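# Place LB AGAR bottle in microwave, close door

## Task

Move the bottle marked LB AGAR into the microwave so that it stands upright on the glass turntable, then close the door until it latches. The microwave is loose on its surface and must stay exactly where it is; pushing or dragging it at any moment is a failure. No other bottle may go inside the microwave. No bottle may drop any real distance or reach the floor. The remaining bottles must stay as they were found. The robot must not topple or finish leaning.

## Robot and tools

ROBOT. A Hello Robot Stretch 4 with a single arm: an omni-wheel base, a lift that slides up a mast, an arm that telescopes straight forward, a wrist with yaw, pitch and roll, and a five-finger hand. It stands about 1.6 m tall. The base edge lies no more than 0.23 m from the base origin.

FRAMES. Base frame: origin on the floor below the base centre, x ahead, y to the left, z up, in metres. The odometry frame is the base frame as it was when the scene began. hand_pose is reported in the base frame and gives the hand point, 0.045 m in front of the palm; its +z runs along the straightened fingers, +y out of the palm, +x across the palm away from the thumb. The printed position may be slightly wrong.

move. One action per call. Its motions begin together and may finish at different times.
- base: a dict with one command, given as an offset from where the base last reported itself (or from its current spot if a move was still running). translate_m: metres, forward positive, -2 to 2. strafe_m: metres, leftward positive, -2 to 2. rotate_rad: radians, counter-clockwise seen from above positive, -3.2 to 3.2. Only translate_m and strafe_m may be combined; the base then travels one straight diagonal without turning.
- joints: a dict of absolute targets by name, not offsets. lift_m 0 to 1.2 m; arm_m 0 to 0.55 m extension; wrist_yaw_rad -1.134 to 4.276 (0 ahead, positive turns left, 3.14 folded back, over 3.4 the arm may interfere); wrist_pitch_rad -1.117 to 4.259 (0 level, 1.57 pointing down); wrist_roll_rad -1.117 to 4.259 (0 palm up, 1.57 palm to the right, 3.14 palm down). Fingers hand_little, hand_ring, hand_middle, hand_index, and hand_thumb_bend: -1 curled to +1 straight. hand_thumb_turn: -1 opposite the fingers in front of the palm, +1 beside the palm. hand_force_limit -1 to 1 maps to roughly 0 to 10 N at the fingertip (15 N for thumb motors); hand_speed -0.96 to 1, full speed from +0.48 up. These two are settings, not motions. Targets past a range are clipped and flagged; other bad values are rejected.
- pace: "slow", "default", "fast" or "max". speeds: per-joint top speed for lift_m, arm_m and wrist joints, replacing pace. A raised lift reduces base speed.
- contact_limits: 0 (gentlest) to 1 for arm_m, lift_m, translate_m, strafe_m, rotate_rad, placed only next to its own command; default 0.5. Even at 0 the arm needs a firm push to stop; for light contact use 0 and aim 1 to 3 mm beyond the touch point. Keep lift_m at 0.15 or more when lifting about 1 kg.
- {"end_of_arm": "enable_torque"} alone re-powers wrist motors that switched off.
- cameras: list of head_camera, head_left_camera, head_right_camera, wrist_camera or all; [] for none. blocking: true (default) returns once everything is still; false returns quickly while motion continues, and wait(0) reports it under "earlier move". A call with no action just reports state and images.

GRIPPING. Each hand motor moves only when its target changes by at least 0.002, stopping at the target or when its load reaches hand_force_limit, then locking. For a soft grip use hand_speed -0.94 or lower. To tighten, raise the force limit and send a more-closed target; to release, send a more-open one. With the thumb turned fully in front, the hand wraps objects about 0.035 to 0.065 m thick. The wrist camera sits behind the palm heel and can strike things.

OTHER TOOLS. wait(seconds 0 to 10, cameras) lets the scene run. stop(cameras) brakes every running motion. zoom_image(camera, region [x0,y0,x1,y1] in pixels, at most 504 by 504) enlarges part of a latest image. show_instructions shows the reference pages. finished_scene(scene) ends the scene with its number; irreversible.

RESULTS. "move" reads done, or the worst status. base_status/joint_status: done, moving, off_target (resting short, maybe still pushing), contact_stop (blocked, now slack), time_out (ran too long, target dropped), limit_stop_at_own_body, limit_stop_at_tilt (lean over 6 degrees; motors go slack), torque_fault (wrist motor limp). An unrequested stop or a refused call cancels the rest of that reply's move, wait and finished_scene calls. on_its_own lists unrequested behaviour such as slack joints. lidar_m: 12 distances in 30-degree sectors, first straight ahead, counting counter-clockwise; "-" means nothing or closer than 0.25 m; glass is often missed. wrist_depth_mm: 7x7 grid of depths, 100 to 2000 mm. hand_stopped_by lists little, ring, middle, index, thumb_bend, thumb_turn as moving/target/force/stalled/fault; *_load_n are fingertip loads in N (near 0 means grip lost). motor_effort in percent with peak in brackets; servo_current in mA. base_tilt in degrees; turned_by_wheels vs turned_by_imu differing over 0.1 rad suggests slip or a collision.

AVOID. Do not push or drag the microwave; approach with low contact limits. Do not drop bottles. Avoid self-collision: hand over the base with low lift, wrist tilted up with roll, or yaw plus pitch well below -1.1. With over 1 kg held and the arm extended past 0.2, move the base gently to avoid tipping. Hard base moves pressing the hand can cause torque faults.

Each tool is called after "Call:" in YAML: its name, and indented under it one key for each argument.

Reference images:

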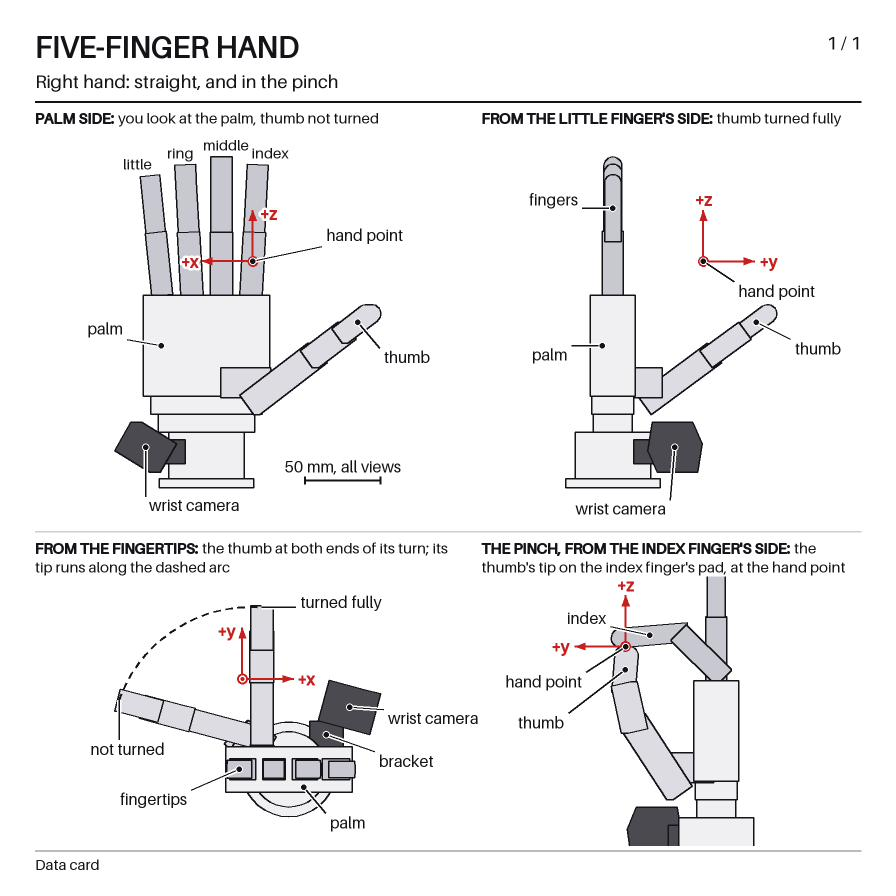

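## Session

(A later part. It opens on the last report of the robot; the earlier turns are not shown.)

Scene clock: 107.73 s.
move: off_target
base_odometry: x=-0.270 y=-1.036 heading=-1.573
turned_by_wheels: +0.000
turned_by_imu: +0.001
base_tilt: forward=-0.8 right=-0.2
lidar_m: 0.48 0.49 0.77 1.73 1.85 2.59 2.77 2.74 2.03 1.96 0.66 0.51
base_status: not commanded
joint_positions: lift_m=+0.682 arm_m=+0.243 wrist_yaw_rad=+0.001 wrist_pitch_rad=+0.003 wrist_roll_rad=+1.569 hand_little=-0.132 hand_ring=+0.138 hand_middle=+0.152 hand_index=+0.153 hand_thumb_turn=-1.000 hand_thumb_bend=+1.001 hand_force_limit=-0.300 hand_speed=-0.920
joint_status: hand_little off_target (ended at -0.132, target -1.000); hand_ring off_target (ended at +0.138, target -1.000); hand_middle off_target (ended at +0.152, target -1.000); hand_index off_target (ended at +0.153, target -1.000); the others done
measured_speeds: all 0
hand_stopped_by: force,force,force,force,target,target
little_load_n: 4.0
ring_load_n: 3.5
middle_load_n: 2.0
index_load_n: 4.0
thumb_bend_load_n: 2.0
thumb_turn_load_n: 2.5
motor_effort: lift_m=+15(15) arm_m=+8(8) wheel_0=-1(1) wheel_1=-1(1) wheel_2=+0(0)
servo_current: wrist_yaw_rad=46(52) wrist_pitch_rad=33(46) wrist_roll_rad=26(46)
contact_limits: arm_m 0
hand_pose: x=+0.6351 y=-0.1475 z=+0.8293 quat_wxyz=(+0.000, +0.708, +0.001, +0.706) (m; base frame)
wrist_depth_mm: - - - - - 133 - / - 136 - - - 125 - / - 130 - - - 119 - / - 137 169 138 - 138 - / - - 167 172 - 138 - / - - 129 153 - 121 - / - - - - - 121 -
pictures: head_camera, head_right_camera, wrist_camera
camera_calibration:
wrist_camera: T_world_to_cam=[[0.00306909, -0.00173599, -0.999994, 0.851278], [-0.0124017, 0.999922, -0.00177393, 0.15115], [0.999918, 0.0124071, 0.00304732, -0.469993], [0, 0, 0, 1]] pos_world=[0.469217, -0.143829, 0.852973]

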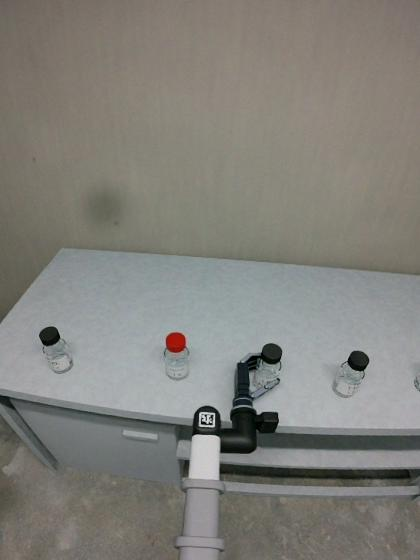

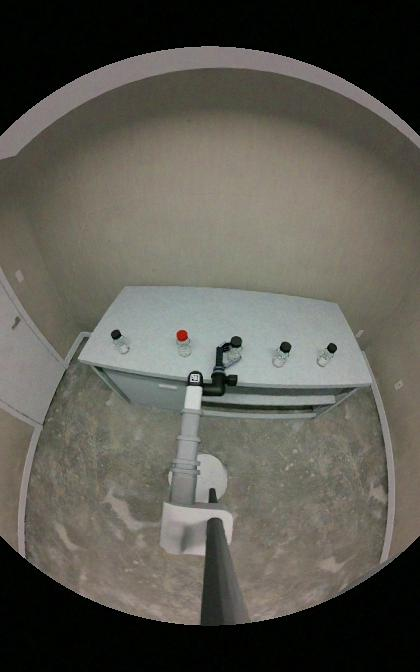

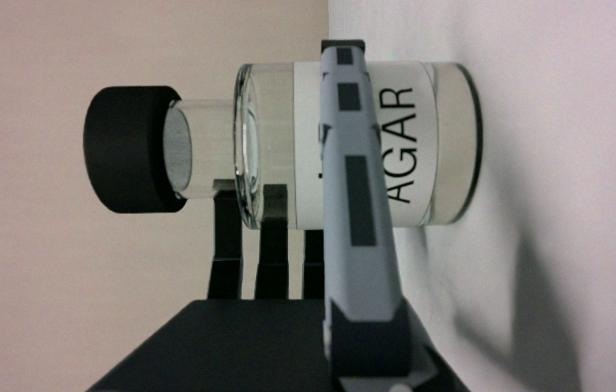

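Call:
move:
  joints: {"hand_little": 0.6, "hand_ring": 0.6, "hand_middle": 0.6, "hand_index": 0.6, "hand_speed": -0.5}

Call:
move:
  base: {"strafe_m": -0.022}
  joints: {"arm_m": 0.236}
  pace: "slow"
  cameras: ["head_camera", "wrist_camera"]

Call:
zoom_image:
  camera: "head_camera"
  region: [190, 300, 310, 450]

Scene clock: 110.03 s.
move: done
base_odometry: x=-0.270 y=-1.036 heading=-1.573
turned_by_wheels: +0.000
turned_by_imu: +0.000
base_tilt: forward=-0.6 right=-0.3
lidar_m: 0.50 0.51 0.74 1.75 1.87 2.58 2.76 2.71 2.03 1.95 0.68 0.52
base_status: not commanded
joint_positions: lift_m=+0.682 arm_m=+0.243 wrist_yaw_rad=+0.001 wrist_pitch_rad=+0.003 wrist_roll_rad=+1.569 hand_little=+0.600 hand_ring=+0.600 hand_middle=+0.600 hand_index=+0.600 hand_thumb_turn=-1.000 hand_thumb_bend=+1.000 hand_force_limit=-0.300 hand_speed=-0.500
joint_status: all done
measured_speeds: all 0
hand_stopped_by: target,target,target,target,target,target
little_load_n: 0.0
ring_load_n: 0.0
middle_load_n: 0.0
index_load_n: 0.0
thumb_bend_load_n: 0.0
thumb_turn_load_n: 0.0
motor_effort: lift_m=+15(15) arm_m=+8(8) wheel_0=-1(1) wheel_1=-1(1) wheel_2=+0(0)
servo_current: wrist_yaw_rad=26(46) wrist_pitch_rad=33(39) wrist_roll_rad=46(46)
contact_limits: arm_m 0
hand_pose: x=+0.6351 y=-0.1475 z=+0.8293 quat_wxyz=(+0.000, +0.708, +0.001, +0.706) (m; base frame)
wrist_depth_mm: - - - - - 134 - / - 139 - 111 - 126 - / - 131 - - - 119 - / - 135 - - - 137 - / - - - 196 - 138 - / - - 129 128 - 121 - / - - - - - 121 -
pictures: none

Scene clock: 111.20 s.
move: done
base_odometry: x=-0.292 y=-1.036 heading=-1.572
turned_by_wheels: +0.000
turned_by_imu: +0.000
base_tilt: forward=-0.8 right=-0.3
lidar_m: 0.48 0.53 0.71 1.77 1.87 2.65 2.76 2.72 2.01 1.91 0.68 0.51
base_status: done
joint_positions: lift_m=+0.682 arm_m=+0.236 wrist_yaw_rad=+0.001 wrist_pitch_rad=+0.003 wrist_roll_rad=+1.569 hand_little=+0.600 hand_ring=+0.600 hand_middle=+0.600 hand_index=+0.600 hand_thumb_turn=-1.000 hand_thumb_bend=+1.000 hand_force_limit=-0.300 hand_speed=-0.500
joint_status: all done
measured_speeds: all 0
hand_stopped_by: target,target,target,target,target,target
little_load_n: 0.0
ring_load_n: 0.0
middle_load_n: 0.0
index_load_n: 0.0
thumb_bend_load_n: 0.0
thumb_turn_load_n: 0.0
motor_effort: lift_m=+15(15) arm_m=-9(11) wheel_0=+2(6) wheel_1=-1(7) wheel_2=+1(4)
servo_current: wrist_yaw_rad=33(46) wrist_pitch_rad=33(39) wrist_roll_rad=39(46)
hand_pose: x=+0.6287 y=-0.1475 z=+0.8293 quat_wxyz=(+0.000, +0.708, +0.001, +0.706) (m; base frame)
wrist_depth_mm: - - - - - 134 - / - - - 109 - 127 - / - - - - - 127 - / - 138 - - - 138 - / - 144 192 187 - 139 - / - - 129 128 - 122 - / - - - - - 121 -
pictures: head_camera, wrist_camera
camera_calibration:
wrist_camera: T_world_to_cam=[[0.00306909, -0.00173599, -0.999994, 0.851298], [-0.0124017, 0.999922, -0.00177393, 0.151069], [0.999918, 0.0124071, 0.00304732, -0.463494], [0, 0, 0, 1]] pos_world=[0.462717, -0.143829, 0.852973]

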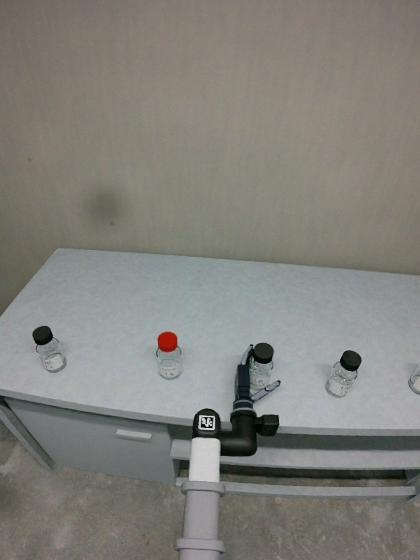

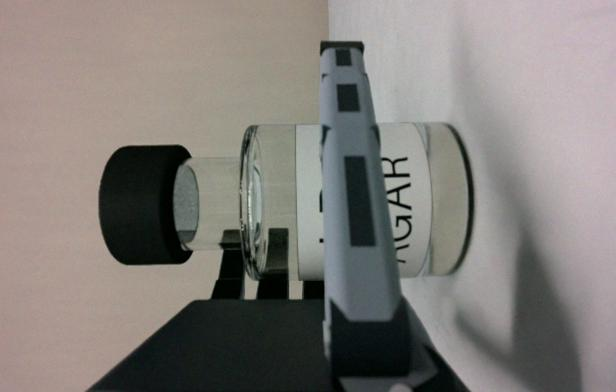

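Scaled by 3.360 from the camera's 420x560 image, which has a finer 600x800 frame.

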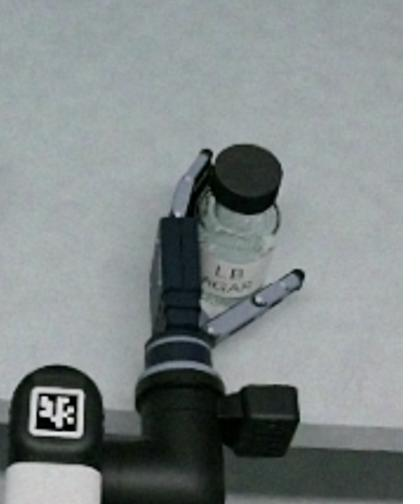

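Call:
move:
  joints: {"hand_little": -1, "hand_ring": -1, "hand_middle": -1, "hand_index": -1, "hand_speed": -0.92, "hand_force_limit": -0.5}
  cameras: ["head_camera", "wrist_camera"]

Call:
zoom_image:
  camera: "head_camera"
  region: [190, 300, 310, 450]

Scene clock: 118.27 s.
move: off_target
base_odometry: x=-0.292 y=-1.036 heading=-1.572
turned_by_wheels: +0.000
turned_by_imu: +0.001
base_tilt: forward=-0.7 right=-0.3
lidar_m: 0.48 0.52 0.70 1.77 1.89 2.64 2.76 2.72 2.02 1.94 0.68 0.52
base_status: not commanded
joint_positions: lift_m=+0.682 arm_m=+0.236 wrist_yaw_rad=+0.001 wrist_pitch_rad=+0.003 wrist_roll_rad=+1.569 hand_little=-0.124 hand_ring=+0.115 hand_middle=+0.123 hand_index=+0.138 hand_thumb_turn=-1.000 hand_thumb_bend=+1.000 hand_force_limit=-0.500 hand_speed=-0.920
joint_status: hand_little off_target (ended at -0.124, target -1.000); hand_ring off_target (ended at +0.115, target -1.000); hand_middle off_target (ended at +0.123, target -1.000); hand_index off_target (ended at +0.138, target -1.000); the others done
measured_speeds: all 0
hand_stopped_by: force,force,force,force,target,target
little_load_n: 2.5
ring_load_n: 2.5
middle_load_n: 2.5
index_load_n: 2.0
thumb_bend_load_n: 1.5
thumb_turn_load_n: 1.5
motor_effort: lift_m=+15(15) arm_m=-9(9) wheel_0=+2(2) wheel_1=-1(1) wheel_2=+0(1)
servo_current: wrist_yaw_rad=46(52) wrist_pitch_rad=33(46) wrist_roll_rad=39(46)
hand_pose: x=+0.6287 y=-0.1475 z=+0.8293 quat_wxyz=(+0.000, +0.708, +0.001, +0.706) (m; base frame)
wrist_depth_mm: - - - - - 133 - / - - - - - 125 - / - 127 - - - 118 - / - 125 168 181 - 128 - / - 134 168 172 - 129 - / - - 129 152 - 128 - / - - - - - 114 -
pictures: head_camera, wrist_camera
camera_calibration:
wrist_camera: T_world_to_cam=[[0.00306909, -0.00173599, -0.999994, 0.851298], [-0.0124017, 0.999922, -0.00177393, 0.151069], [0.999918, 0.0124071, 0.00304732, -0.463494], [0, 0, 0, 1]] pos_world=[0.462717, -0.143829, 0.852973]

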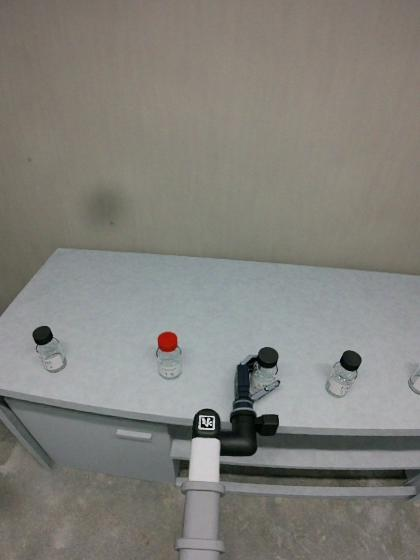

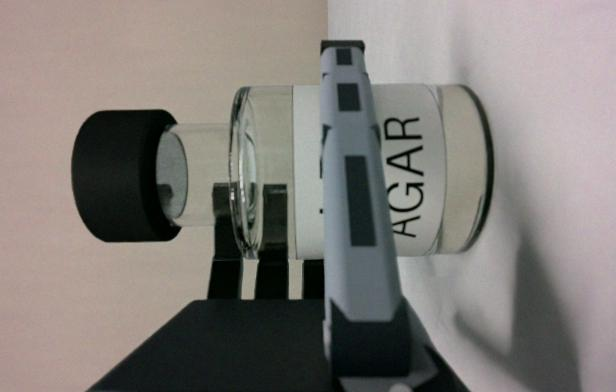

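Scaled by 3.360 from the camera's 420x560 image, which has a finer 600x800 frame.

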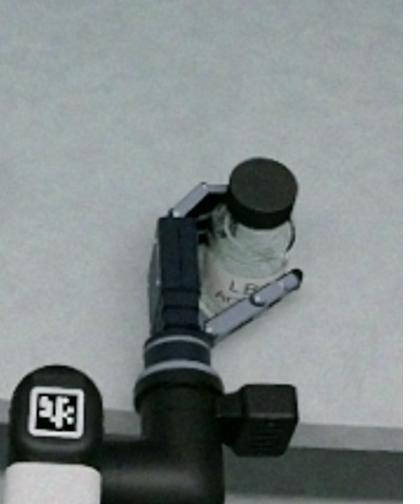

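Call:
move:
  joints: {"hand_thumb_bend": -1, "hand_speed": -0.85, "hand_force_limit": -0.4}

Call:
move:
  joints: {"hand_little": -0.99, "hand_ring": -0.99, "hand_middle": -0.99, "hand_index": -0.99, "hand_speed": -0.92, "hand_force_limit": -0.3}
  cameras: ["head_camera", "wrist_camera"]

Call:
zoom_image:
  camera: "head_camera"
  region: [190, 300, 310, 450]

Scene clock: 126.90 s.
move: off_target
base_odometry: x=-0.292 y=-1.036 heading=-1.572
turned_by_wheels: +0.000
turned_by_imu: +0.001
base_tilt: forward=-0.7 right=-0.3
lidar_m: 0.49 0.51 0.73 1.75 1.88 2.64 2.76 2.71 2.02 1.92 0.69 0.52
base_status: not commanded
joint_positions: lift_m=+0.682 arm_m=+0.236 wrist_yaw_rad=+0.001 wrist_pitch_rad=+0.003 wrist_roll_rad=+1.569 hand_little=-0.124 hand_ring=+0.115 hand_middle=+0.123 hand_index=+0.138 hand_thumb_turn=-1.000 hand_thumb_bend=+0.991 hand_force_limit=-0.400 hand_speed=-0.850
joint_status: hand_thumb_bend off_target (ended at +0.991, target -1.000); the others done
measured_speeds: all 0
hand_stopped_by: force,force,force,force,force,target
little_load_n: 3.0
ring_load_n: 2.5
middle_load_n: 3.0
index_load_n: 2.5
thumb_bend_load_n: 5.5
thumb_turn_load_n: 1.5
motor_effort: lift_m=+14(16) arm_m=-9(9) wheel_0=+2(2) wheel_1=-1(1) wheel_2=+1(1)
servo_current: wrist_yaw_rad=46(59) wrist_pitch_rad=33(46) wrist_roll_rad=39(46)
hand_pose: x=+0.6287 y=-0.1475 z=+0.8293 quat_wxyz=(+0.000, +0.708, +0.001, +0.706) (m; base frame)
wrist_depth_mm: - - - - - 133 - / - - - - - 125 - / - 127 - - - 119 - / - 125 168 181 - 128 - / - 134 168 171 - 129 - / - - 129 152 - 129 - / - - - - - 113 -
pictures: none

Scene clock: 127.33 s.
move: off_target
base_odometry: x=-0.292 y=-1.036 heading=-1.572
turned_by_wheels: +0.000
turned_by_imu: +0.000
base_tilt: forward=-0.7 right=-0.2
lidar_m: 0.49 0.52 0.71 1.77 1.89 2.66 2.74 2.71 2.03 1.94 0.69 0.51
base_status: not commanded
joint_positions: lift_m=+0.682 arm_m=+0.236 wrist_yaw_rad=+0.001 wrist_pitch_rad=+0.003 wrist_roll_rad=+1.569 hand_little=-0.137 hand_ring=+0.109 hand_middle=+0.117 hand_index=+0.132 hand_thumb_turn=-1.000 hand_thumb_bend=+0.991 hand_force_limit=-0.300 hand_speed=-0.920
joint_status: hand_little off_target (ended at -0.137, target -0.990); hand_ring off_target (ended at +0.109, target -0.990); hand_middle off_target (ended at +0.117, target -0.990); hand_index off_target (ended at +0.132, target -0.990); the others done
measured_speeds: all 0
hand_stopped_by: force,force,force,force,force,target
little_load_n: 5.5
ring_load_n: 3.0
middle_load_n: 3.5
index_load_n: 4.0
thumb_bend_load_n: 6.0
thumb_turn_load_n: 3.5
motor_effort: lift_m=+15(15) arm_m=-9(9) wheel_0=+2(3) wheel_1=-1(1) wheel_2=+0(1)
servo_current: wrist_yaw_rad=39(52) wrist_pitch_rad=46(46) wrist_roll_rad=33(39)
hand_pose: x=+0.6286 y=-0.1475 z=+0.8293 quat_wxyz=(+0.000, +0.708, +0.001, +0.706) (m; base frame)
wrist_depth_mm: - - - - - 133 - / - - - - - 126 - / - 131 - - - 119 - / - 127 168 181 - 128 - / - 139 167 172 - 138 - / - - 128 153 - 121 - / - - - - - 121 -
pictures: head_camera, wrist_camera
camera_calibration:
wrist_camera: T_world_to_cam=[[0.00306909, -0.00173599, -0.999994, 0.851298], [-0.0124017, 0.999922, -0.00177393, 0.151069], [0.999918, 0.0124071, 0.00304732, -0.463494], [0, 0, 0, 1]] pos_world=[0.462717, -0.143829, 0.852973]

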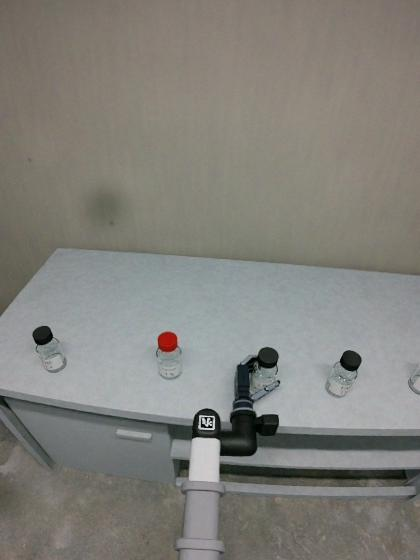

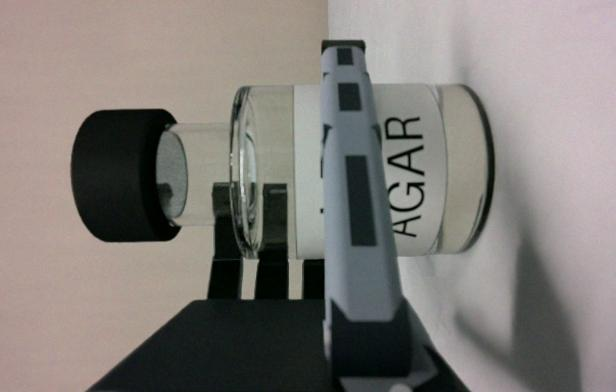

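Scaled by 3.360 from the camera's 420x560 image, which has a finer 600x800 frame.

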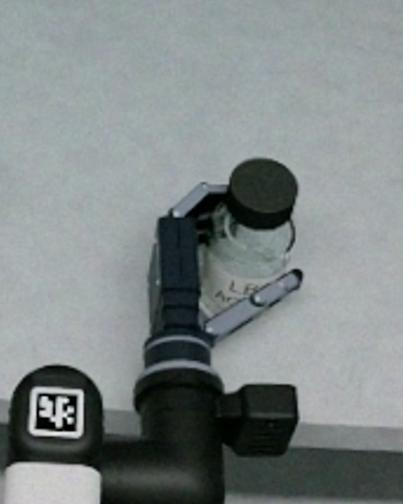

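Call:
move:
  joints: {"hand_little": -0.1, "hand_middle": -0.98, "hand_index": -0.98, "hand_speed": -0.94, "hand_force_limit": 0.2}

Call:
move:
  joints: {"lift_m": 0.692}
  pace: "slow"
  cameras: ["head_camera", "wrist_camera"]

Call:
zoom_image:
  camera: "head_camera"
  region: [190, 300, 310, 450]

Scene clock: 129.30 s.
move: off_target
base_odometry: x=-0.292 y=-1.036 heading=-1.572
turned_by_wheels: +0.000
turned_by_imu: +0.000
base_tilt: forward=-0.7 right=-0.3
lidar_m: 0.47 0.51 0.70 1.77 1.88 2.66 2.74 2.74 2.02 1.93 0.64 0.51
base_status: not commanded
joint_positions: lift_m=+0.682 arm_m=+0.236 wrist_yaw_rad=+0.001 wrist_pitch_rad=+0.003 wrist_roll_rad=+1.569 hand_little=-0.100 hand_ring=+0.109 hand_middle=+0.109 hand_index=+0.123 hand_thumb_turn=-1.000 hand_thumb_bend=+0.991 hand_force_limit=+0.200 hand_speed=-0.940
joint_status: hand_middle off_target (ended at +0.109, target -0.980); hand_index off_target (ended at +0.123, target -0.980); the others done
measured_speeds: all 0
hand_stopped_by: target,force,force,force,force,target
little_load_n: 0.0
ring_load_n: 3.5
middle_load_n: 8.0
index_load_n: 7.0
thumb_bend_load_n: 6.5
thumb_turn_load_n: 1.0
motor_effort: lift_m=+15(15) arm_m=-9(9) wheel_0=+2(3) wheel_1=-1(1) wheel_2=+1(1)
servo_current: wrist_yaw_rad=26(52) wrist_pitch_rad=33(39) wrist_roll_rad=39(39)
hand_pose: x=+0.6286 y=-0.1475 z=+0.8293 quat_wxyz=(+0.000, +0.708, +0.001, +0.706) (m; base frame)
wrist_depth_mm: - - - - - 133 - / - - - - - 125 - / - 127 - - - 118 - / - 125 169 181 - 127 - / - 134 168 171 - 128 - / - - 129 153 - 129 - / - - - - - 114 -
pictures: none

Scene clock: 130.03 s.
move: done
base_odometry: x=-0.292 y=-1.036 heading=-1.572
turned_by_wheels: +0.000
turned_by_imu: +0.000
base_tilt: forward=-0.7 right=-0.3
lidar_m: 0.49 0.52 0.76 1.75 1.88 2.63 2.76 2.71 2.01 1.93 0.69 0.52
base_status: not commanded
joint_positions: lift_m=+0.691 arm_m=+0.236 wrist_yaw_rad=+0.001 wrist_pitch_rad=+0.003 wrist_roll_rad=+1.570 hand_little=-0.100 hand_ring=+0.109 hand_middle=+0.109 hand_index=+0.123 hand_thumb_turn=-1.000 hand_thumb_bend=+0.991 hand_force_limit=+0.200 hand_speed=-0.940
joint_status: all done
measured_speeds: all 0
hand_stopped_by: target,force,force,force,force,target
little_load_n: 0.0
ring_load_n: 2.5
middle_load_n: 7.5
index_load_n: 7.5
thumb_bend_load_n: 6.5
thumb_turn_load_n: 2.5
motor_effort: lift_m=+27(29) arm_m=-8(9) wheel_0=+2(2) wheel_1=+0(1) wheel_2=+1(1)
servo_current: wrist_yaw_rad=46(46) wrist_pitch_rad=33(46) wrist_roll_rad=39(46)
hand_pose: x=+0.6286 y=-0.1475 z=+0.8382 quat_wxyz=(+0.000, +0.708, +0.001, +0.706) (m; base frame)
wrist_depth_mm: - - - - - 135 - / - - - - - 137 - / - 130 - - - 129 - / - 127 170 181 - 131 - / - 140 168 172 - 141 - / - - 129 153 - 132 - / - - - - - 125 -
pictures: head_camera, wrist_camera
camera_calibration:
wrist_camera: T_world_to_cam=[[0.00306944, -0.001636, -0.999994, 0.860212], [-0.0124029, 0.999922, -0.00167395, 0.151], [0.999918, 0.0124079, 0.00304891, -0.463522], [0, 0, 0, 1]] pos_world=[0.462717, -0.143829, 0.861873]

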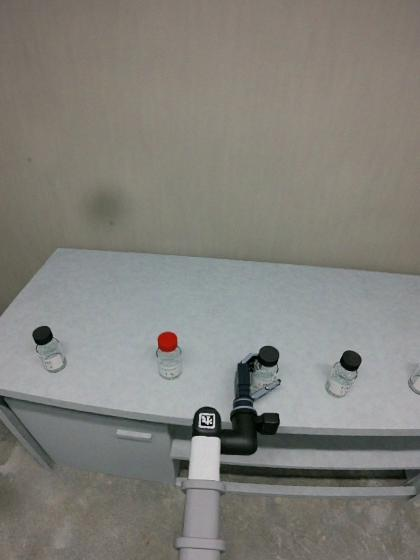

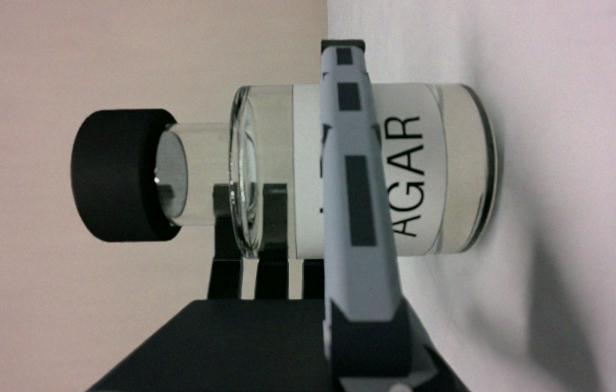

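Scaled by 3.360 from the camera's 420x560 image, which has a finer 600x800 frame.

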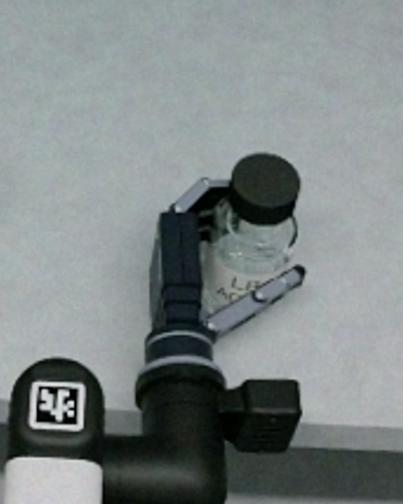

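Call:
move:
  joints: {"lift_m": 0.76}
  pace: "slow"

Call:
move:
  joints: {"arm_m": 0.03}
  pace: "slow"
  cameras: ["head_camera", "wrist_camera"]

Scene clock: 131.87 s.
move: done
base_odometry: x=-0.292 y=-1.036 heading=-1.572
turned_by_wheels: +0.000
turned_by_imu: +0.000
base_tilt: forward=-0.7 right=-0.3
lidar_m: 0.50 0.51 0.73 1.77 1.89 2.64 2.75 2.67 2.01 1.95 0.65 0.50
base_status: not commanded
joint_positions: lift_m=+0.759 arm_m=+0.236 wrist_yaw_rad=+0.001 wrist_pitch_rad=+0.003 wrist_roll_rad=+1.570 hand_little=-0.100 hand_ring=+0.109 hand_middle=+0.109 hand_index=+0.123 hand_thumb_turn=-1.000 hand_thumb_bend=+0.991 hand_force_limit=+0.200 hand_speed=-0.940
joint_status: all done
measured_speeds: all 0
hand_stopped_by: target,force,force,force,force,target
little_load_n: 0.0
ring_load_n: 2.5
middle_load_n: 7.5
index_load_n: 7.0
thumb_bend_load_n: 6.0
thumb_turn_load_n: 2.0
motor_effort: lift_m=+27(32) arm_m=-9(9) wheel_0=+2(2) wheel_1=+0(1) wheel_2=+1(1)
servo_current: wrist_yaw_rad=39(52) wrist_pitch_rad=33(46) wrist_roll_rad=26(46)
hand_pose: x=+0.6286 y=-0.1475 z=+0.9063 quat_wxyz=(+0.000, +0.708, +0.001, +0.706) (m; base frame)
wrist_depth_mm: - - - - - - - / - - - - - - - / - 131 - - - - - / - 127 169 181 - - - / - 140 168 172 - - - / - - 129 153 - - - / - - - - - - -
pictures: none

Scene clock: 135.20 s.
move: done
base_odometry: x=-0.292 y=-1.036 heading=-1.572
turned_by_wheels: +0.000
turned_by_imu: +0.001
base_tilt: forward=-0.7 right=-0.3
lidar_m: 0.49 0.49 0.74 1.76 1.88 2.63 2.73 2.72 2.03 1.94 0.68 0.51
base_status: not commanded
joint_positions: lift_m=+0.759 arm_m=+0.030 wrist_yaw_rad=+0.001 wrist_pitch_rad=+0.003 wrist_roll_rad=+1.570 hand_little=-0.100 hand_ring=+0.109 hand_middle=+0.109 hand_index=+0.123 hand_thumb_turn=-1.000 hand_thumb_bend=+0.991 hand_force_limit=+0.200 hand_speed=-0.940
joint_status: all done
measured_speeds: all 0
hand_stopped_by: target,force,force,force,force,target
little_load_n: 0.0
ring_load_n: 2.5
middle_load_n: 7.5
index_load_n: 7.0
thumb_bend_load_n: 6.5
thumb_turn_load_n: 2.5
motor_effort: lift_m=+27(28) arm_m=-9(15) wheel_0=+2(2) wheel_1=-1(1) wheel_2=+1(1)
servo_current: wrist_yaw_rad=39(52) wrist_pitch_rad=33(46) wrist_roll_rad=26(46)
hand_pose: x=+0.4227 y=-0.1475 z=+0.9063 quat_wxyz=(+0.000, +0.708, +0.001, +0.706) (m; base frame)
wrist_depth_mm: - - - - - - - / - - - - - - - / - 131 - - - - - / - 127 169 181 - - - / - 140 168 171 - - - / - - 129 153 - - - / - - - - - - -
pictures: head_camera, wrist_camera
camera_calibration:
wrist_camera: T_world_to_cam=[[0.00306944, -0.001636, -0.999994, 0.928844], [-0.0124029, 0.999922, -0.00167395, 0.148558], [0.999918, 0.0124079, 0.00304891, -0.257746], [0, 0, 0, 1]] pos_world=[0.256717, -0.143829, 0.929873]

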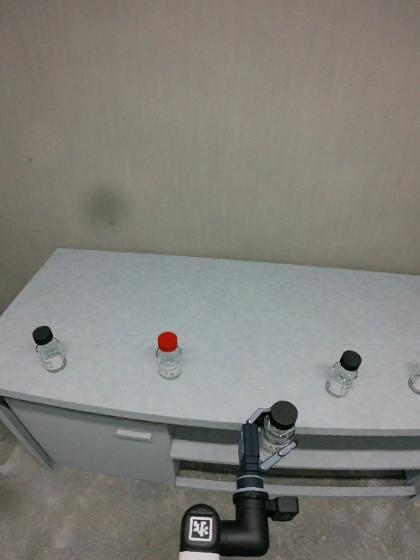

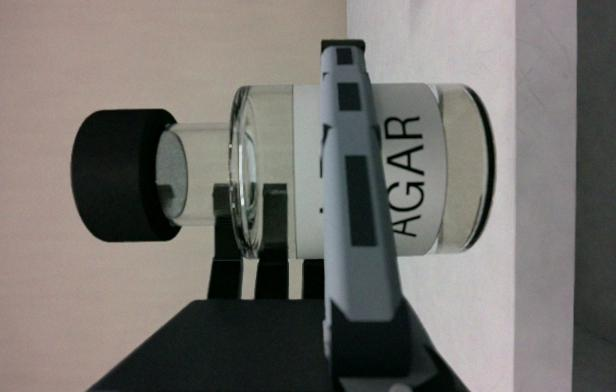

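Call:
move:
  base: {"translate_m": -0.4}

Call:
move:
  base: {"rotate_rad": 3.034}
  pace: "slow"

Call:
move:
  base: {"translate_m": 1.358, "strafe_m": 0.238}
  cameras: ["head_camera", "wrist_camera"]

Call:
zoom_image:
  camera: "head_camera"
  region: [100, 170, 320, 390]

Scene clock: 140.70 s.
move: done
base_odometry: x=-0.291 y=-0.636 heading=-1.572
turned_by_wheels: +0.000
turned_by_imu: +0.002
base_tilt: forward=-0.8 right=-0.3
lidar_m: 0.87 0.96 1.86 1.79 1.88 2.38 2.31 2.69 2.02 1.92 1.25 0.91
base_status: done
joint_positions: lift_m=+0.759 arm_m=+0.030 wrist_yaw_rad=+0.001 wrist_pitch_rad=+0.003 wrist_roll_rad=+1.570 hand_little=-0.100 hand_ring=+0.109 hand_middle=+0.109 hand_index=+0.123 hand_thumb_turn=-1.000 hand_thumb_bend=+0.991 hand_force_limit=+0.200 hand_speed=-0.940
joint_status: not commanded
measured_speeds: all 0
hand_stopped_by: target,force,force,force,force,target
little_load_n: 0.0
ring_load_n: 2.5
middle_load_n: 7.5
index_load_n: 7.5
thumb_bend_load_n: 6.5
thumb_turn_load_n: 2.5
motor_effort: lift_m=+27(28) arm_m=-8(9) wheel_0=+1(6) wheel_1=+1(11) wheel_2=-2(12)
servo_current: wrist_yaw_rad=33(59) wrist_pitch_rad=26(46) wrist_roll_rad=33(46)
hand_pose: x=+0.4226 y=-0.1475 z=+0.9063 quat_wxyz=(+0.000, +0.708, +0.001, +0.706) (m; base frame)
wrist_depth_mm: - - - - - - - / - - - - - - - / - 131 - - - - - / - 127 170 181 - - - / - 140 168 172 - - - / - - 129 153 - - - / - - - - - - -
pictures: none

Scene clock: 145.03 s.
move: done
base_odometry: x=-0.291 y=-0.635 heading=+1.461
turned_by_wheels: +3.034
turned_by_imu: +3.048
base_tilt: forward=-0.7 right=-0.3
lidar_m: 2.26 2.31 2.05 1.94 2.01 0.95 0.86 0.93 1.91 1.80 1.86 2.40
base_status: done
joint_positions: lift_m=+0.759 arm_m=+0.030 wrist_yaw_rad=+0.001 wrist_pitch_rad=+0.003 wrist_roll_rad=+1.570 hand_little=-0.100 hand_ring=+0.109 hand_middle=+0.109 hand_index=+0.123 hand_thumb_turn=-1.000 hand_thumb_bend=+0.991 hand_force_limit=+0.200 hand_speed=-0.940
joint_status: not commanded
measured_speeds: all 0
hand_stopped_by: target,force,force,force,force,target
little_load_n: 0.0
ring_load_n: 3.0
middle_load_n: 7.5
index_load_n: 7.5
thumb_bend_load_n: 6.0
thumb_turn_load_n: 2.5
motor_effort: lift_m=+26(27) arm_m=-9(9) wheel_0=-2(6) wheel_1=-2(10) wheel_2=-1(8)
servo_current: wrist_yaw_rad=39(52) wrist_pitch_rad=39(46) wrist_roll_rad=33(46)
hand_pose: x=+0.4226 y=-0.1475 z=+0.9063 quat_wxyz=(+0.000, +0.708, +0.001, +0.706) (m; base frame)
wrist_depth_mm: - - - - - - - / - - - - 110 - - / - 130 - - - - - / 1618 127 170 183 - - - / - - - 172 - - - / - - 151 152 - - - / - - - - - - -
pictures: none

Scene clock: 151.10 s.
move: done
base_odometry: x=-0.379 y=+0.740 heading=+1.461
turned_by_wheels: +0.000
turned_by_imu: -0.005
base_tilt: forward=-0.7 right=-0.3
lidar_m: 0.85 0.88 1.87 1.77 1.83 2.36 2.30 2.37 2.07 1.94 1.41 0.96
base_status: done
joint_positions: lift_m=+0.759 arm_m=+0.030 wrist_yaw_rad=+0.001 wrist_pitch_rad=+0.003 wrist_roll_rad=+1.570 hand_little=-0.100 hand_ring=+0.109 hand_middle=+0.109 hand_index=+0.123 hand_thumb_turn=-1.000 hand_thumb_bend=+0.991 hand_force_limit=+0.200 hand_speed=-0.940
joint_status: not commanded
measured_speeds: all 0
hand_stopped_by: target,force,force,force,force,target
little_load_n: 0.0
ring_load_n: 3.0
middle_load_n: 7.5
index_load_n: 7.5
thumb_bend_load_n: 6.0
thumb_turn_load_n: 2.5
motor_effort: lift_m=+26(27) arm_m=-9(9) wheel_0=+1(5) wheel_1=+1(12) wheel_2=+0(10)
servo_current: wrist_yaw_rad=33(52) wrist_pitch_rad=33(52) wrist_roll_rad=39(46)
hand_pose: x=+0.4226 y=-0.1475 z=+0.9063 quat_wxyz=(+0.000, +0.708, +0.001, +0.706) (m; base frame)
wrist_depth_mm: - - - - - - - / - - - - - - - / - 131 960 - - - - / - 127 170 182 - - - / - 140 169 171 - - - / - - 129 153 - - - / - - - - - - -
pictures: head_camera, wrist_camera
camera_calibration:
wrist_camera: T_world_to_cam=[[0.00306944, -0.001636, -0.999994, 0.928944], [-0.0124029, 0.999922, -0.00167395, 0.148559], [0.999918, 0.0124079, 0.00304891, -0.257747], [0, 0, 0, 1]] pos_world=[0.256717, -0.143829, 0.929973]

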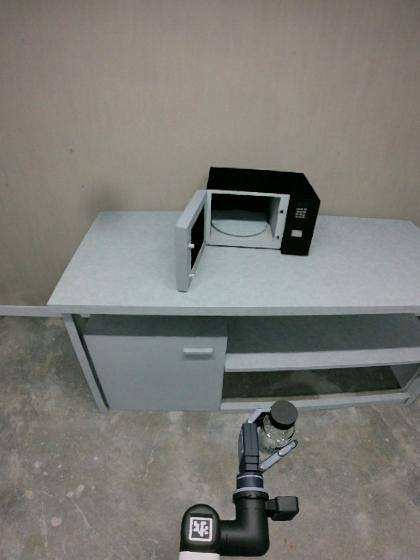

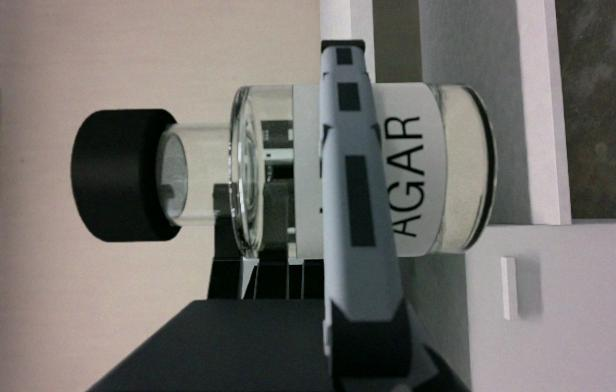

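Scaled by 2.291 from the camera's 420x560 image, which has a finer 600x800 frame.

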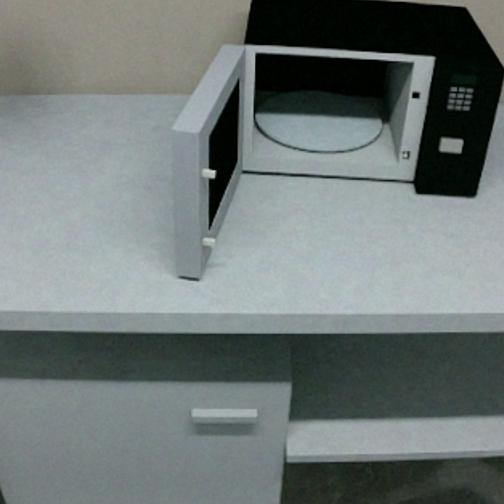

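Call:
move:
  base: {"translate_m": 0.40}
  joints: {"lift_m": 0.779}

Call:
move:
  joints: {"arm_m": 0.28}
  pace: "slow"
  cameras: ["head_camera", "wrist_camera", "head_left_camera", "head_right_camera"]

Call:
zoom_image:
  camera: "head_camera"
  region: [100, 170, 320, 390]

Scene clock: 155.20 s.
move: done
base_odometry: x=-0.335 y=+1.138 heading=+1.461
turned_by_wheels: +0.000
turned_by_imu: -0.001
base_tilt: forward=-0.7 right=-0.3
lidar_m: 0.46 0.49 0.68 1.80 1.85 2.41 2.75 2.80 2.08 1.92 0.79 0.53
base_status: done
joint_positions: lift_m=+0.778 arm_m=+0.030 wrist_yaw_rad=+0.001 wrist_pitch_rad=+0.003 wrist_roll_rad=+1.570 hand_little=-0.100 hand_ring=+0.109 hand_middle=+0.109 hand_index=+0.123 hand_thumb_turn=-1.000 hand_thumb_bend=+0.991 hand_force_limit=+0.200 hand_speed=-0.940
joint_status: all done
measured_speeds: all 0
hand_stopped_by: target,force,force,force,force,target
little_load_n: 0.0
ring_load_n: 2.5
middle_load_n: 8.0
index_load_n: 7.5
thumb_bend_load_n: 6.5
thumb_turn_load_n: 2.5
motor_effort: lift_m=+27(31) arm_m=-8(9) wheel_0=+1(7) wheel_1=-1(11) wheel_2=+3(11)
servo_current: wrist_yaw_rad=39(59) wrist_pitch_rad=33(46) wrist_roll_rad=39(46)
hand_pose: x=+0.4226 y=-0.1475 z=+0.9253 quat_wxyz=(+0.000, +0.708, +0.001, +0.706) (m; base frame)
wrist_depth_mm: - - - - - - - / - - 591 585 - - - / - 130 621 - - - - / - 127 171 181 - - - / - 140 168 171 - - 455 / - - 129 152 - - 455 / - - - - - - 459
pictures: none

Scene clock: 159.00 s.
move: done
base_odometry: x=-0.335 y=+1.138 heading=+1.461
turned_by_wheels: +0.000
turned_by_imu: +0.001
base_tilt: forward=-0.7 right=-0.2
lidar_m: 0.48 0.49 0.66 1.80 1.87 2.39 2.76 2.81 2.04 1.92 0.76 0.50
base_status: not commanded
joint_positions: lift_m=+0.778 arm_m=+0.280 wrist_yaw_rad=+0.001 wrist_pitch_rad=+0.003 wrist_roll_rad=+1.570 hand_little=-0.100 hand_ring=+0.109 hand_middle=+0.109 hand_index=+0.123 hand_thumb_turn=-1.000 hand_thumb_bend=+0.991 hand_force_limit=+0.200 hand_speed=-0.940
joint_status: all done
measured_speeds: all 0
hand_stopped_by: target,force,force,force,force,target
little_load_n: 0.0
ring_load_n: 3.0
middle_load_n: 8.0
index_load_n: 7.5
thumb_bend_load_n: 6.5
thumb_turn_load_n: 2.5
motor_effort: lift_m=+27(27) arm_m=+8(14) wheel_0=+1(2) wheel_1=+0(1) wheel_2=+2(3)
servo_current: wrist_yaw_rad=46(52) wrist_pitch_rad=33(46) wrist_roll_rad=33(46)
hand_pose: x=+0.6721 y=-0.1475 z=+0.9253 quat_wxyz=(+0.000, +0.708, +0.001, +0.706) (m; base frame)
wrist_depth_mm: - 342 338 343 343 - - / - - 379 377 - - - / - 131 - - - - - / - 127 169 181 - - - / - 140 168 172 - - - / - - 129 152 - - - / - - - - - - -
pictures: head_camera, head_left_camera, head_right_camera, wrist_camera
camera_calibration:
wrist_camera: T_world_to_cam=[[0.00306944, -0.001636, -0.999994, 0.947178], [-0.0124029, 0.999922, -0.00167395, 0.151685], [0.999918, 0.0124079, 0.00304891, -0.507284], [0, 0, 0, 1]] pos_world=[0.506217, -0.143829, 0.948973]

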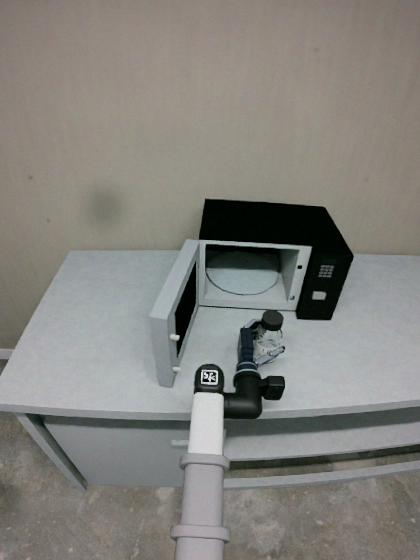

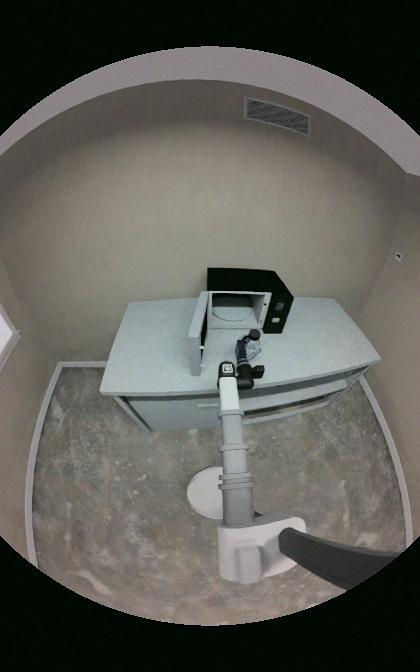

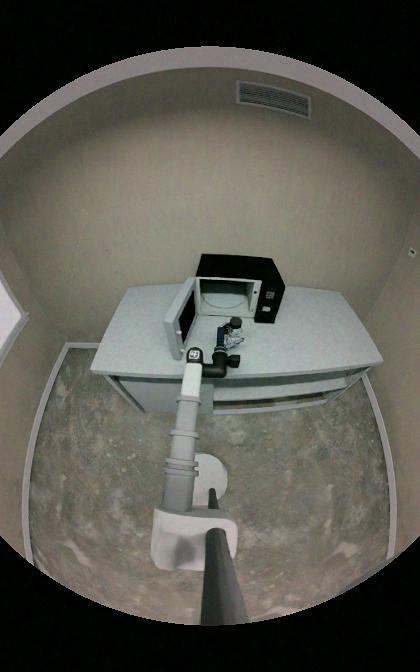

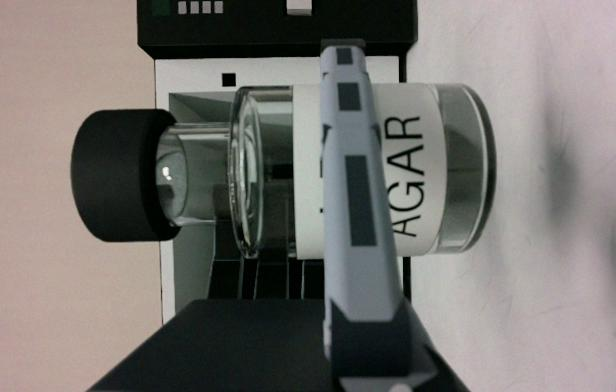

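Scaled by 2.291 from the camera's 420x560 image, which has a finer 600x800 frame.

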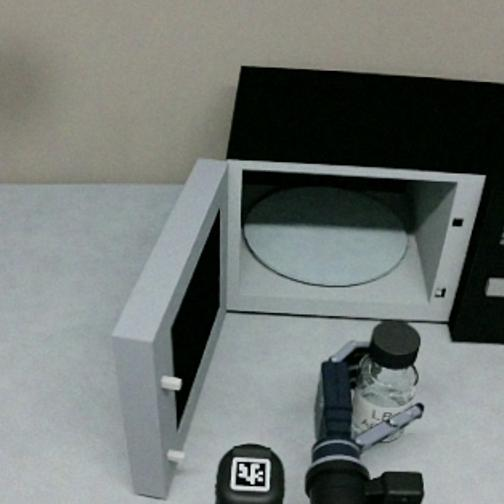

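Call:
move:
  base: {"translate_m": 0.17}
  pace: "slow"
  contact_limits: {"translate_m": 0.2}
  cameras: ["head_camera", "wrist_camera"]

Call:
zoom_image:
  camera: "head_camera"
  region: [140, 200, 360, 420]

Scene clock: 163.87 s.
move: done
base_odometry: x=-0.317 y=+1.307 heading=+1.462
turned_by_wheels: +0.000
turned_by_imu: +0.000
base_tilt: forward=-0.6 right=-0.3
lidar_m: 0.31 0.29 0.42 1.78 1.87 2.43 2.92 2.98 2.03 1.91 0.52 0.34
base_status: done
joint_positions: lift_m=+0.778 arm_m=+0.280 wrist_yaw_rad=+0.001 wrist_pitch_rad=+0.003 wrist_roll_rad=+1.570 hand_little=-0.100 hand_ring=+0.109 hand_middle=+0.109 hand_index=+0.123 hand_thumb_turn=-1.000 hand_thumb_bend=+0.991 hand_force_limit=+0.200 hand_speed=-0.940
joint_status: not commanded
measured_speeds: all 0
hand_stopped_by: target,force,force,force,force,target
little_load_n: 0.0
ring_load_n: 2.5
middle_load_n: 7.5
index_load_n: 7.5
thumb_bend_load_n: 6.0
thumb_turn_load_n: 2.5
motor_effort: lift_m=+27(27) arm_m=+8(8) wheel_0=+1(5) wheel_1=+2(11) wheel_2=+0(7)
servo_current: wrist_yaw_rad=39(52) wrist_pitch_rad=33(46) wrist_roll_rad=39(46)
contact_limits: translate_m 0.2
hand_pose: x=+0.6721 y=-0.1475 z=+0.9253 quat_wxyz=(+0.000, +0.708, +0.001, +0.706) (m; base frame)
wrist_depth_mm: 213 229 219 222 224 - - / 212 290 - - 110 - - / 210 131 - - - - - / - 127 169 181 - - - / 222 252 168 171 - - - / 220 287 128 152 - - - / 216 247 - - - - -
pictures: head_camera, wrist_camera
camera_calibration:
wrist_camera: T_world_to_cam=[[0.00306944, -0.001636, -0.999994, 0.947178], [-0.0124029, 0.999922, -0.00167395, 0.151685], [0.999918, 0.0124079, 0.00304891, -0.507284], [0, 0, 0, 1]] pos_world=[0.506217, -0.143829, 0.948973]

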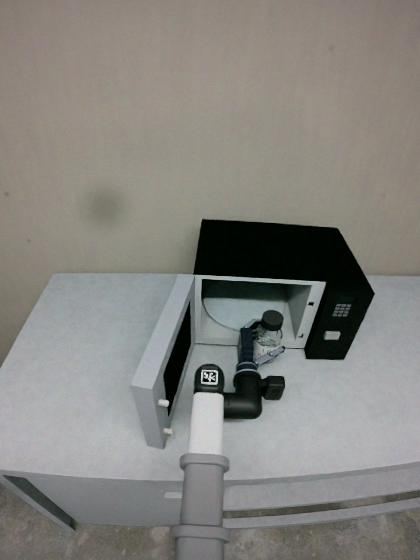

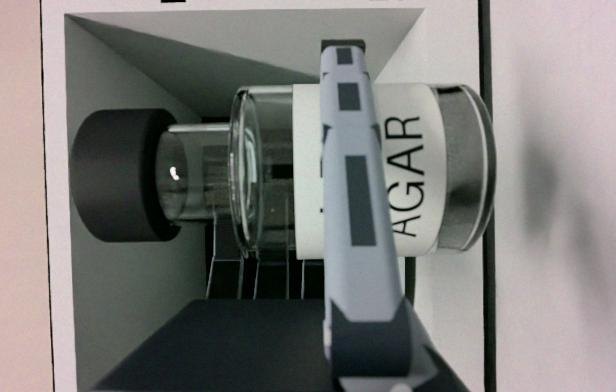

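Scaled by 2.291 from the camera's 420x560 image, which has a finer 600x800 frame.

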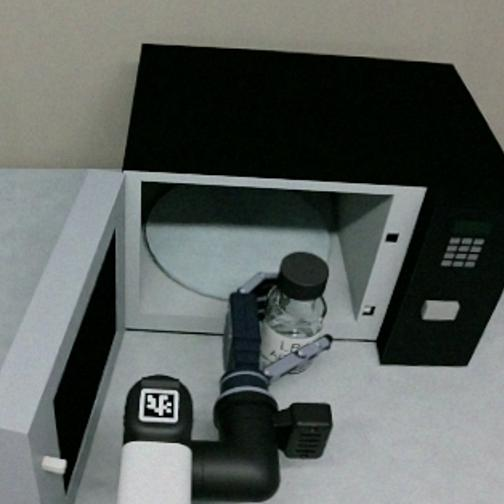

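Call:
move:
  joints: {"lift_m": 0.783}

Call:
move:
  joints: {"arm_m": 0.40}
  pace: "slow"
  contact_limits: {"arm_m": 0.0}
  cameras: ["head_camera", "wrist_camera"]

Call:
zoom_image:
  camera: "head_camera"
  region: [140, 200, 360, 420]

Scene clock: 165.13 s.
move: done
base_odometry: x=-0.317 y=+1.307 heading=+1.462
turned_by_wheels: +0.000
turned_by_imu: +0.000
base_tilt: forward=-0.7 right=-0.3
lidar_m: 0.32 0.30 0.43 1.79 1.87 2.45 2.91 2.94 2.04 1.90 0.47 0.36
base_status: not commanded
joint_positions: lift_m=+0.782 arm_m=+0.280 wrist_yaw_rad=+0.001 wrist_pitch_rad=+0.003 wrist_roll_rad=+1.570 hand_little=-0.100 hand_ring=+0.109 hand_middle=+0.109 hand_index=+0.123 hand_thumb_turn=-1.000 hand_thumb_bend=+0.991 hand_force_limit=+0.200 hand_speed=-0.940
joint_status: all done
measured_speeds: all 0
hand_stopped_by: target,force,force,force,force,target
little_load_n: 0.0
ring_load_n: 3.0
middle_load_n: 8.0
index_load_n: 7.0
thumb_bend_load_n: 6.0
thumb_turn_load_n: 2.5
motor_effort: lift_m=+27(32) arm_m=+8(8) wheel_0=+1(1) wheel_1=+2(3) wheel_2=+0(0)
servo_current: wrist_yaw_rad=33(52) wrist_pitch_rad=46(46) wrist_roll_rad=26(46)
contact_limits: translate_m 0.2
hand_pose: x=+0.6721 y=-0.1475 z=+0.9293 quat_wxyz=(+0.000, +0.708, +0.001, +0.706) (m; base frame)
wrist_depth_mm: - 217 220 222 225 - - / 219 286 - - 216 - - / - 131 - - - - - / - 127 170 181 - - - / 214 241 168 171 - - - / - 277 129 153 - - - / - 239 - - - - -
pictures: none

Scene clock: 167.60 s.
move: done
base_odometry: x=-0.317 y=+1.307 heading=+1.462
turned_by_wheels: +0.000
turned_by_imu: +0.000
base_tilt: forward=-0.7 right=-0.2
lidar_m: 0.29 0.32 0.44 1.79 1.86 2.42 2.93 2.93 2.03 1.90 0.49 0.34
base_status: not commanded
joint_positions: lift_m=+0.782 arm_m=+0.400 wrist_yaw_rad=+0.001 wrist_pitch_rad=+0.003 wrist_roll_rad=+1.570 hand_little=-0.100 hand_ring=+0.109 hand_middle=+0.109 hand_index=+0.123 hand_thumb_turn=-1.000 hand_thumb_bend=+0.991 hand_force_limit=+0.200 hand_speed=-0.940
joint_status: all done
measured_speeds: all 0
hand_stopped_by: target,force,force,force,force,target
little_load_n: 0.0
ring_load_n: 3.0
middle_load_n: 8.0
index_load_n: 7.5
thumb_bend_load_n: 6.0
thumb_turn_load_n: 2.5
motor_effort: lift_m=+27(27) arm_m=+8(15) wheel_0=+1(1) wheel_1=+2(3) wheel_2=+0(1)
servo_current: wrist_yaw_rad=52(52) wrist_pitch_rad=26(46) wrist_roll_rad=39(46)
contact_limits: arm_m 0; translate_m 0.2
hand_pose: x=+0.7921 y=-0.1475 z=+0.9293 quat_wxyz=(+0.000, +0.708, +0.001, +0.706) (m; base frame)
wrist_depth_mm: 187 219 220 224 224 156 - / 196 286 - - - 146 - / 177 131 - - - 137 - / 184 127 169 181 - 133 126 / 183 244 168 171 - 139 - / 181 277 129 153 - 131 127 / 180 240 - - - 120 127
pictures: head_camera, wrist_camera
camera_calibration:
wrist_camera: T_world_to_cam=[[0.00306944, -0.001636, -0.999994, 0.95081], [-0.0124029, 0.999922, -0.00167395, 0.15318], [0.999918, 0.0124079, 0.00304891, -0.627287], [0, 0, 0, 1]] pos_world=[0.626217, -0.143829, 0.952973]

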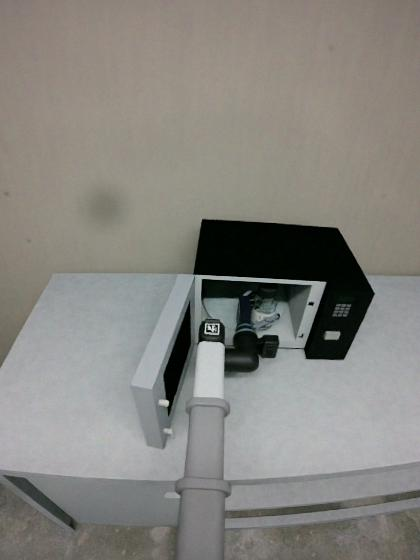

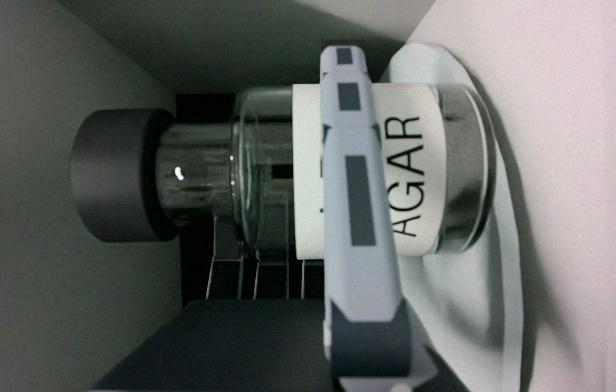

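Scaled by 2.291 from the camera's 420x560 image, which has a finer 600x800 frame.

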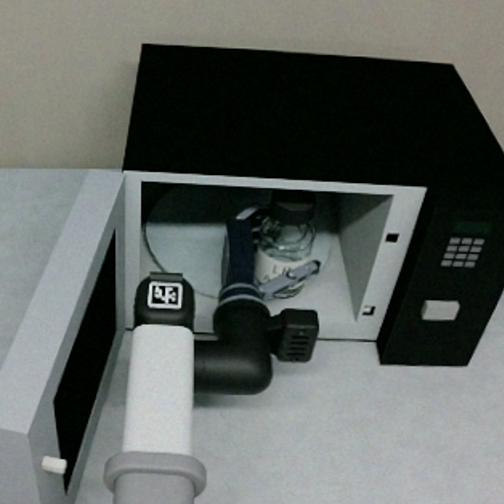

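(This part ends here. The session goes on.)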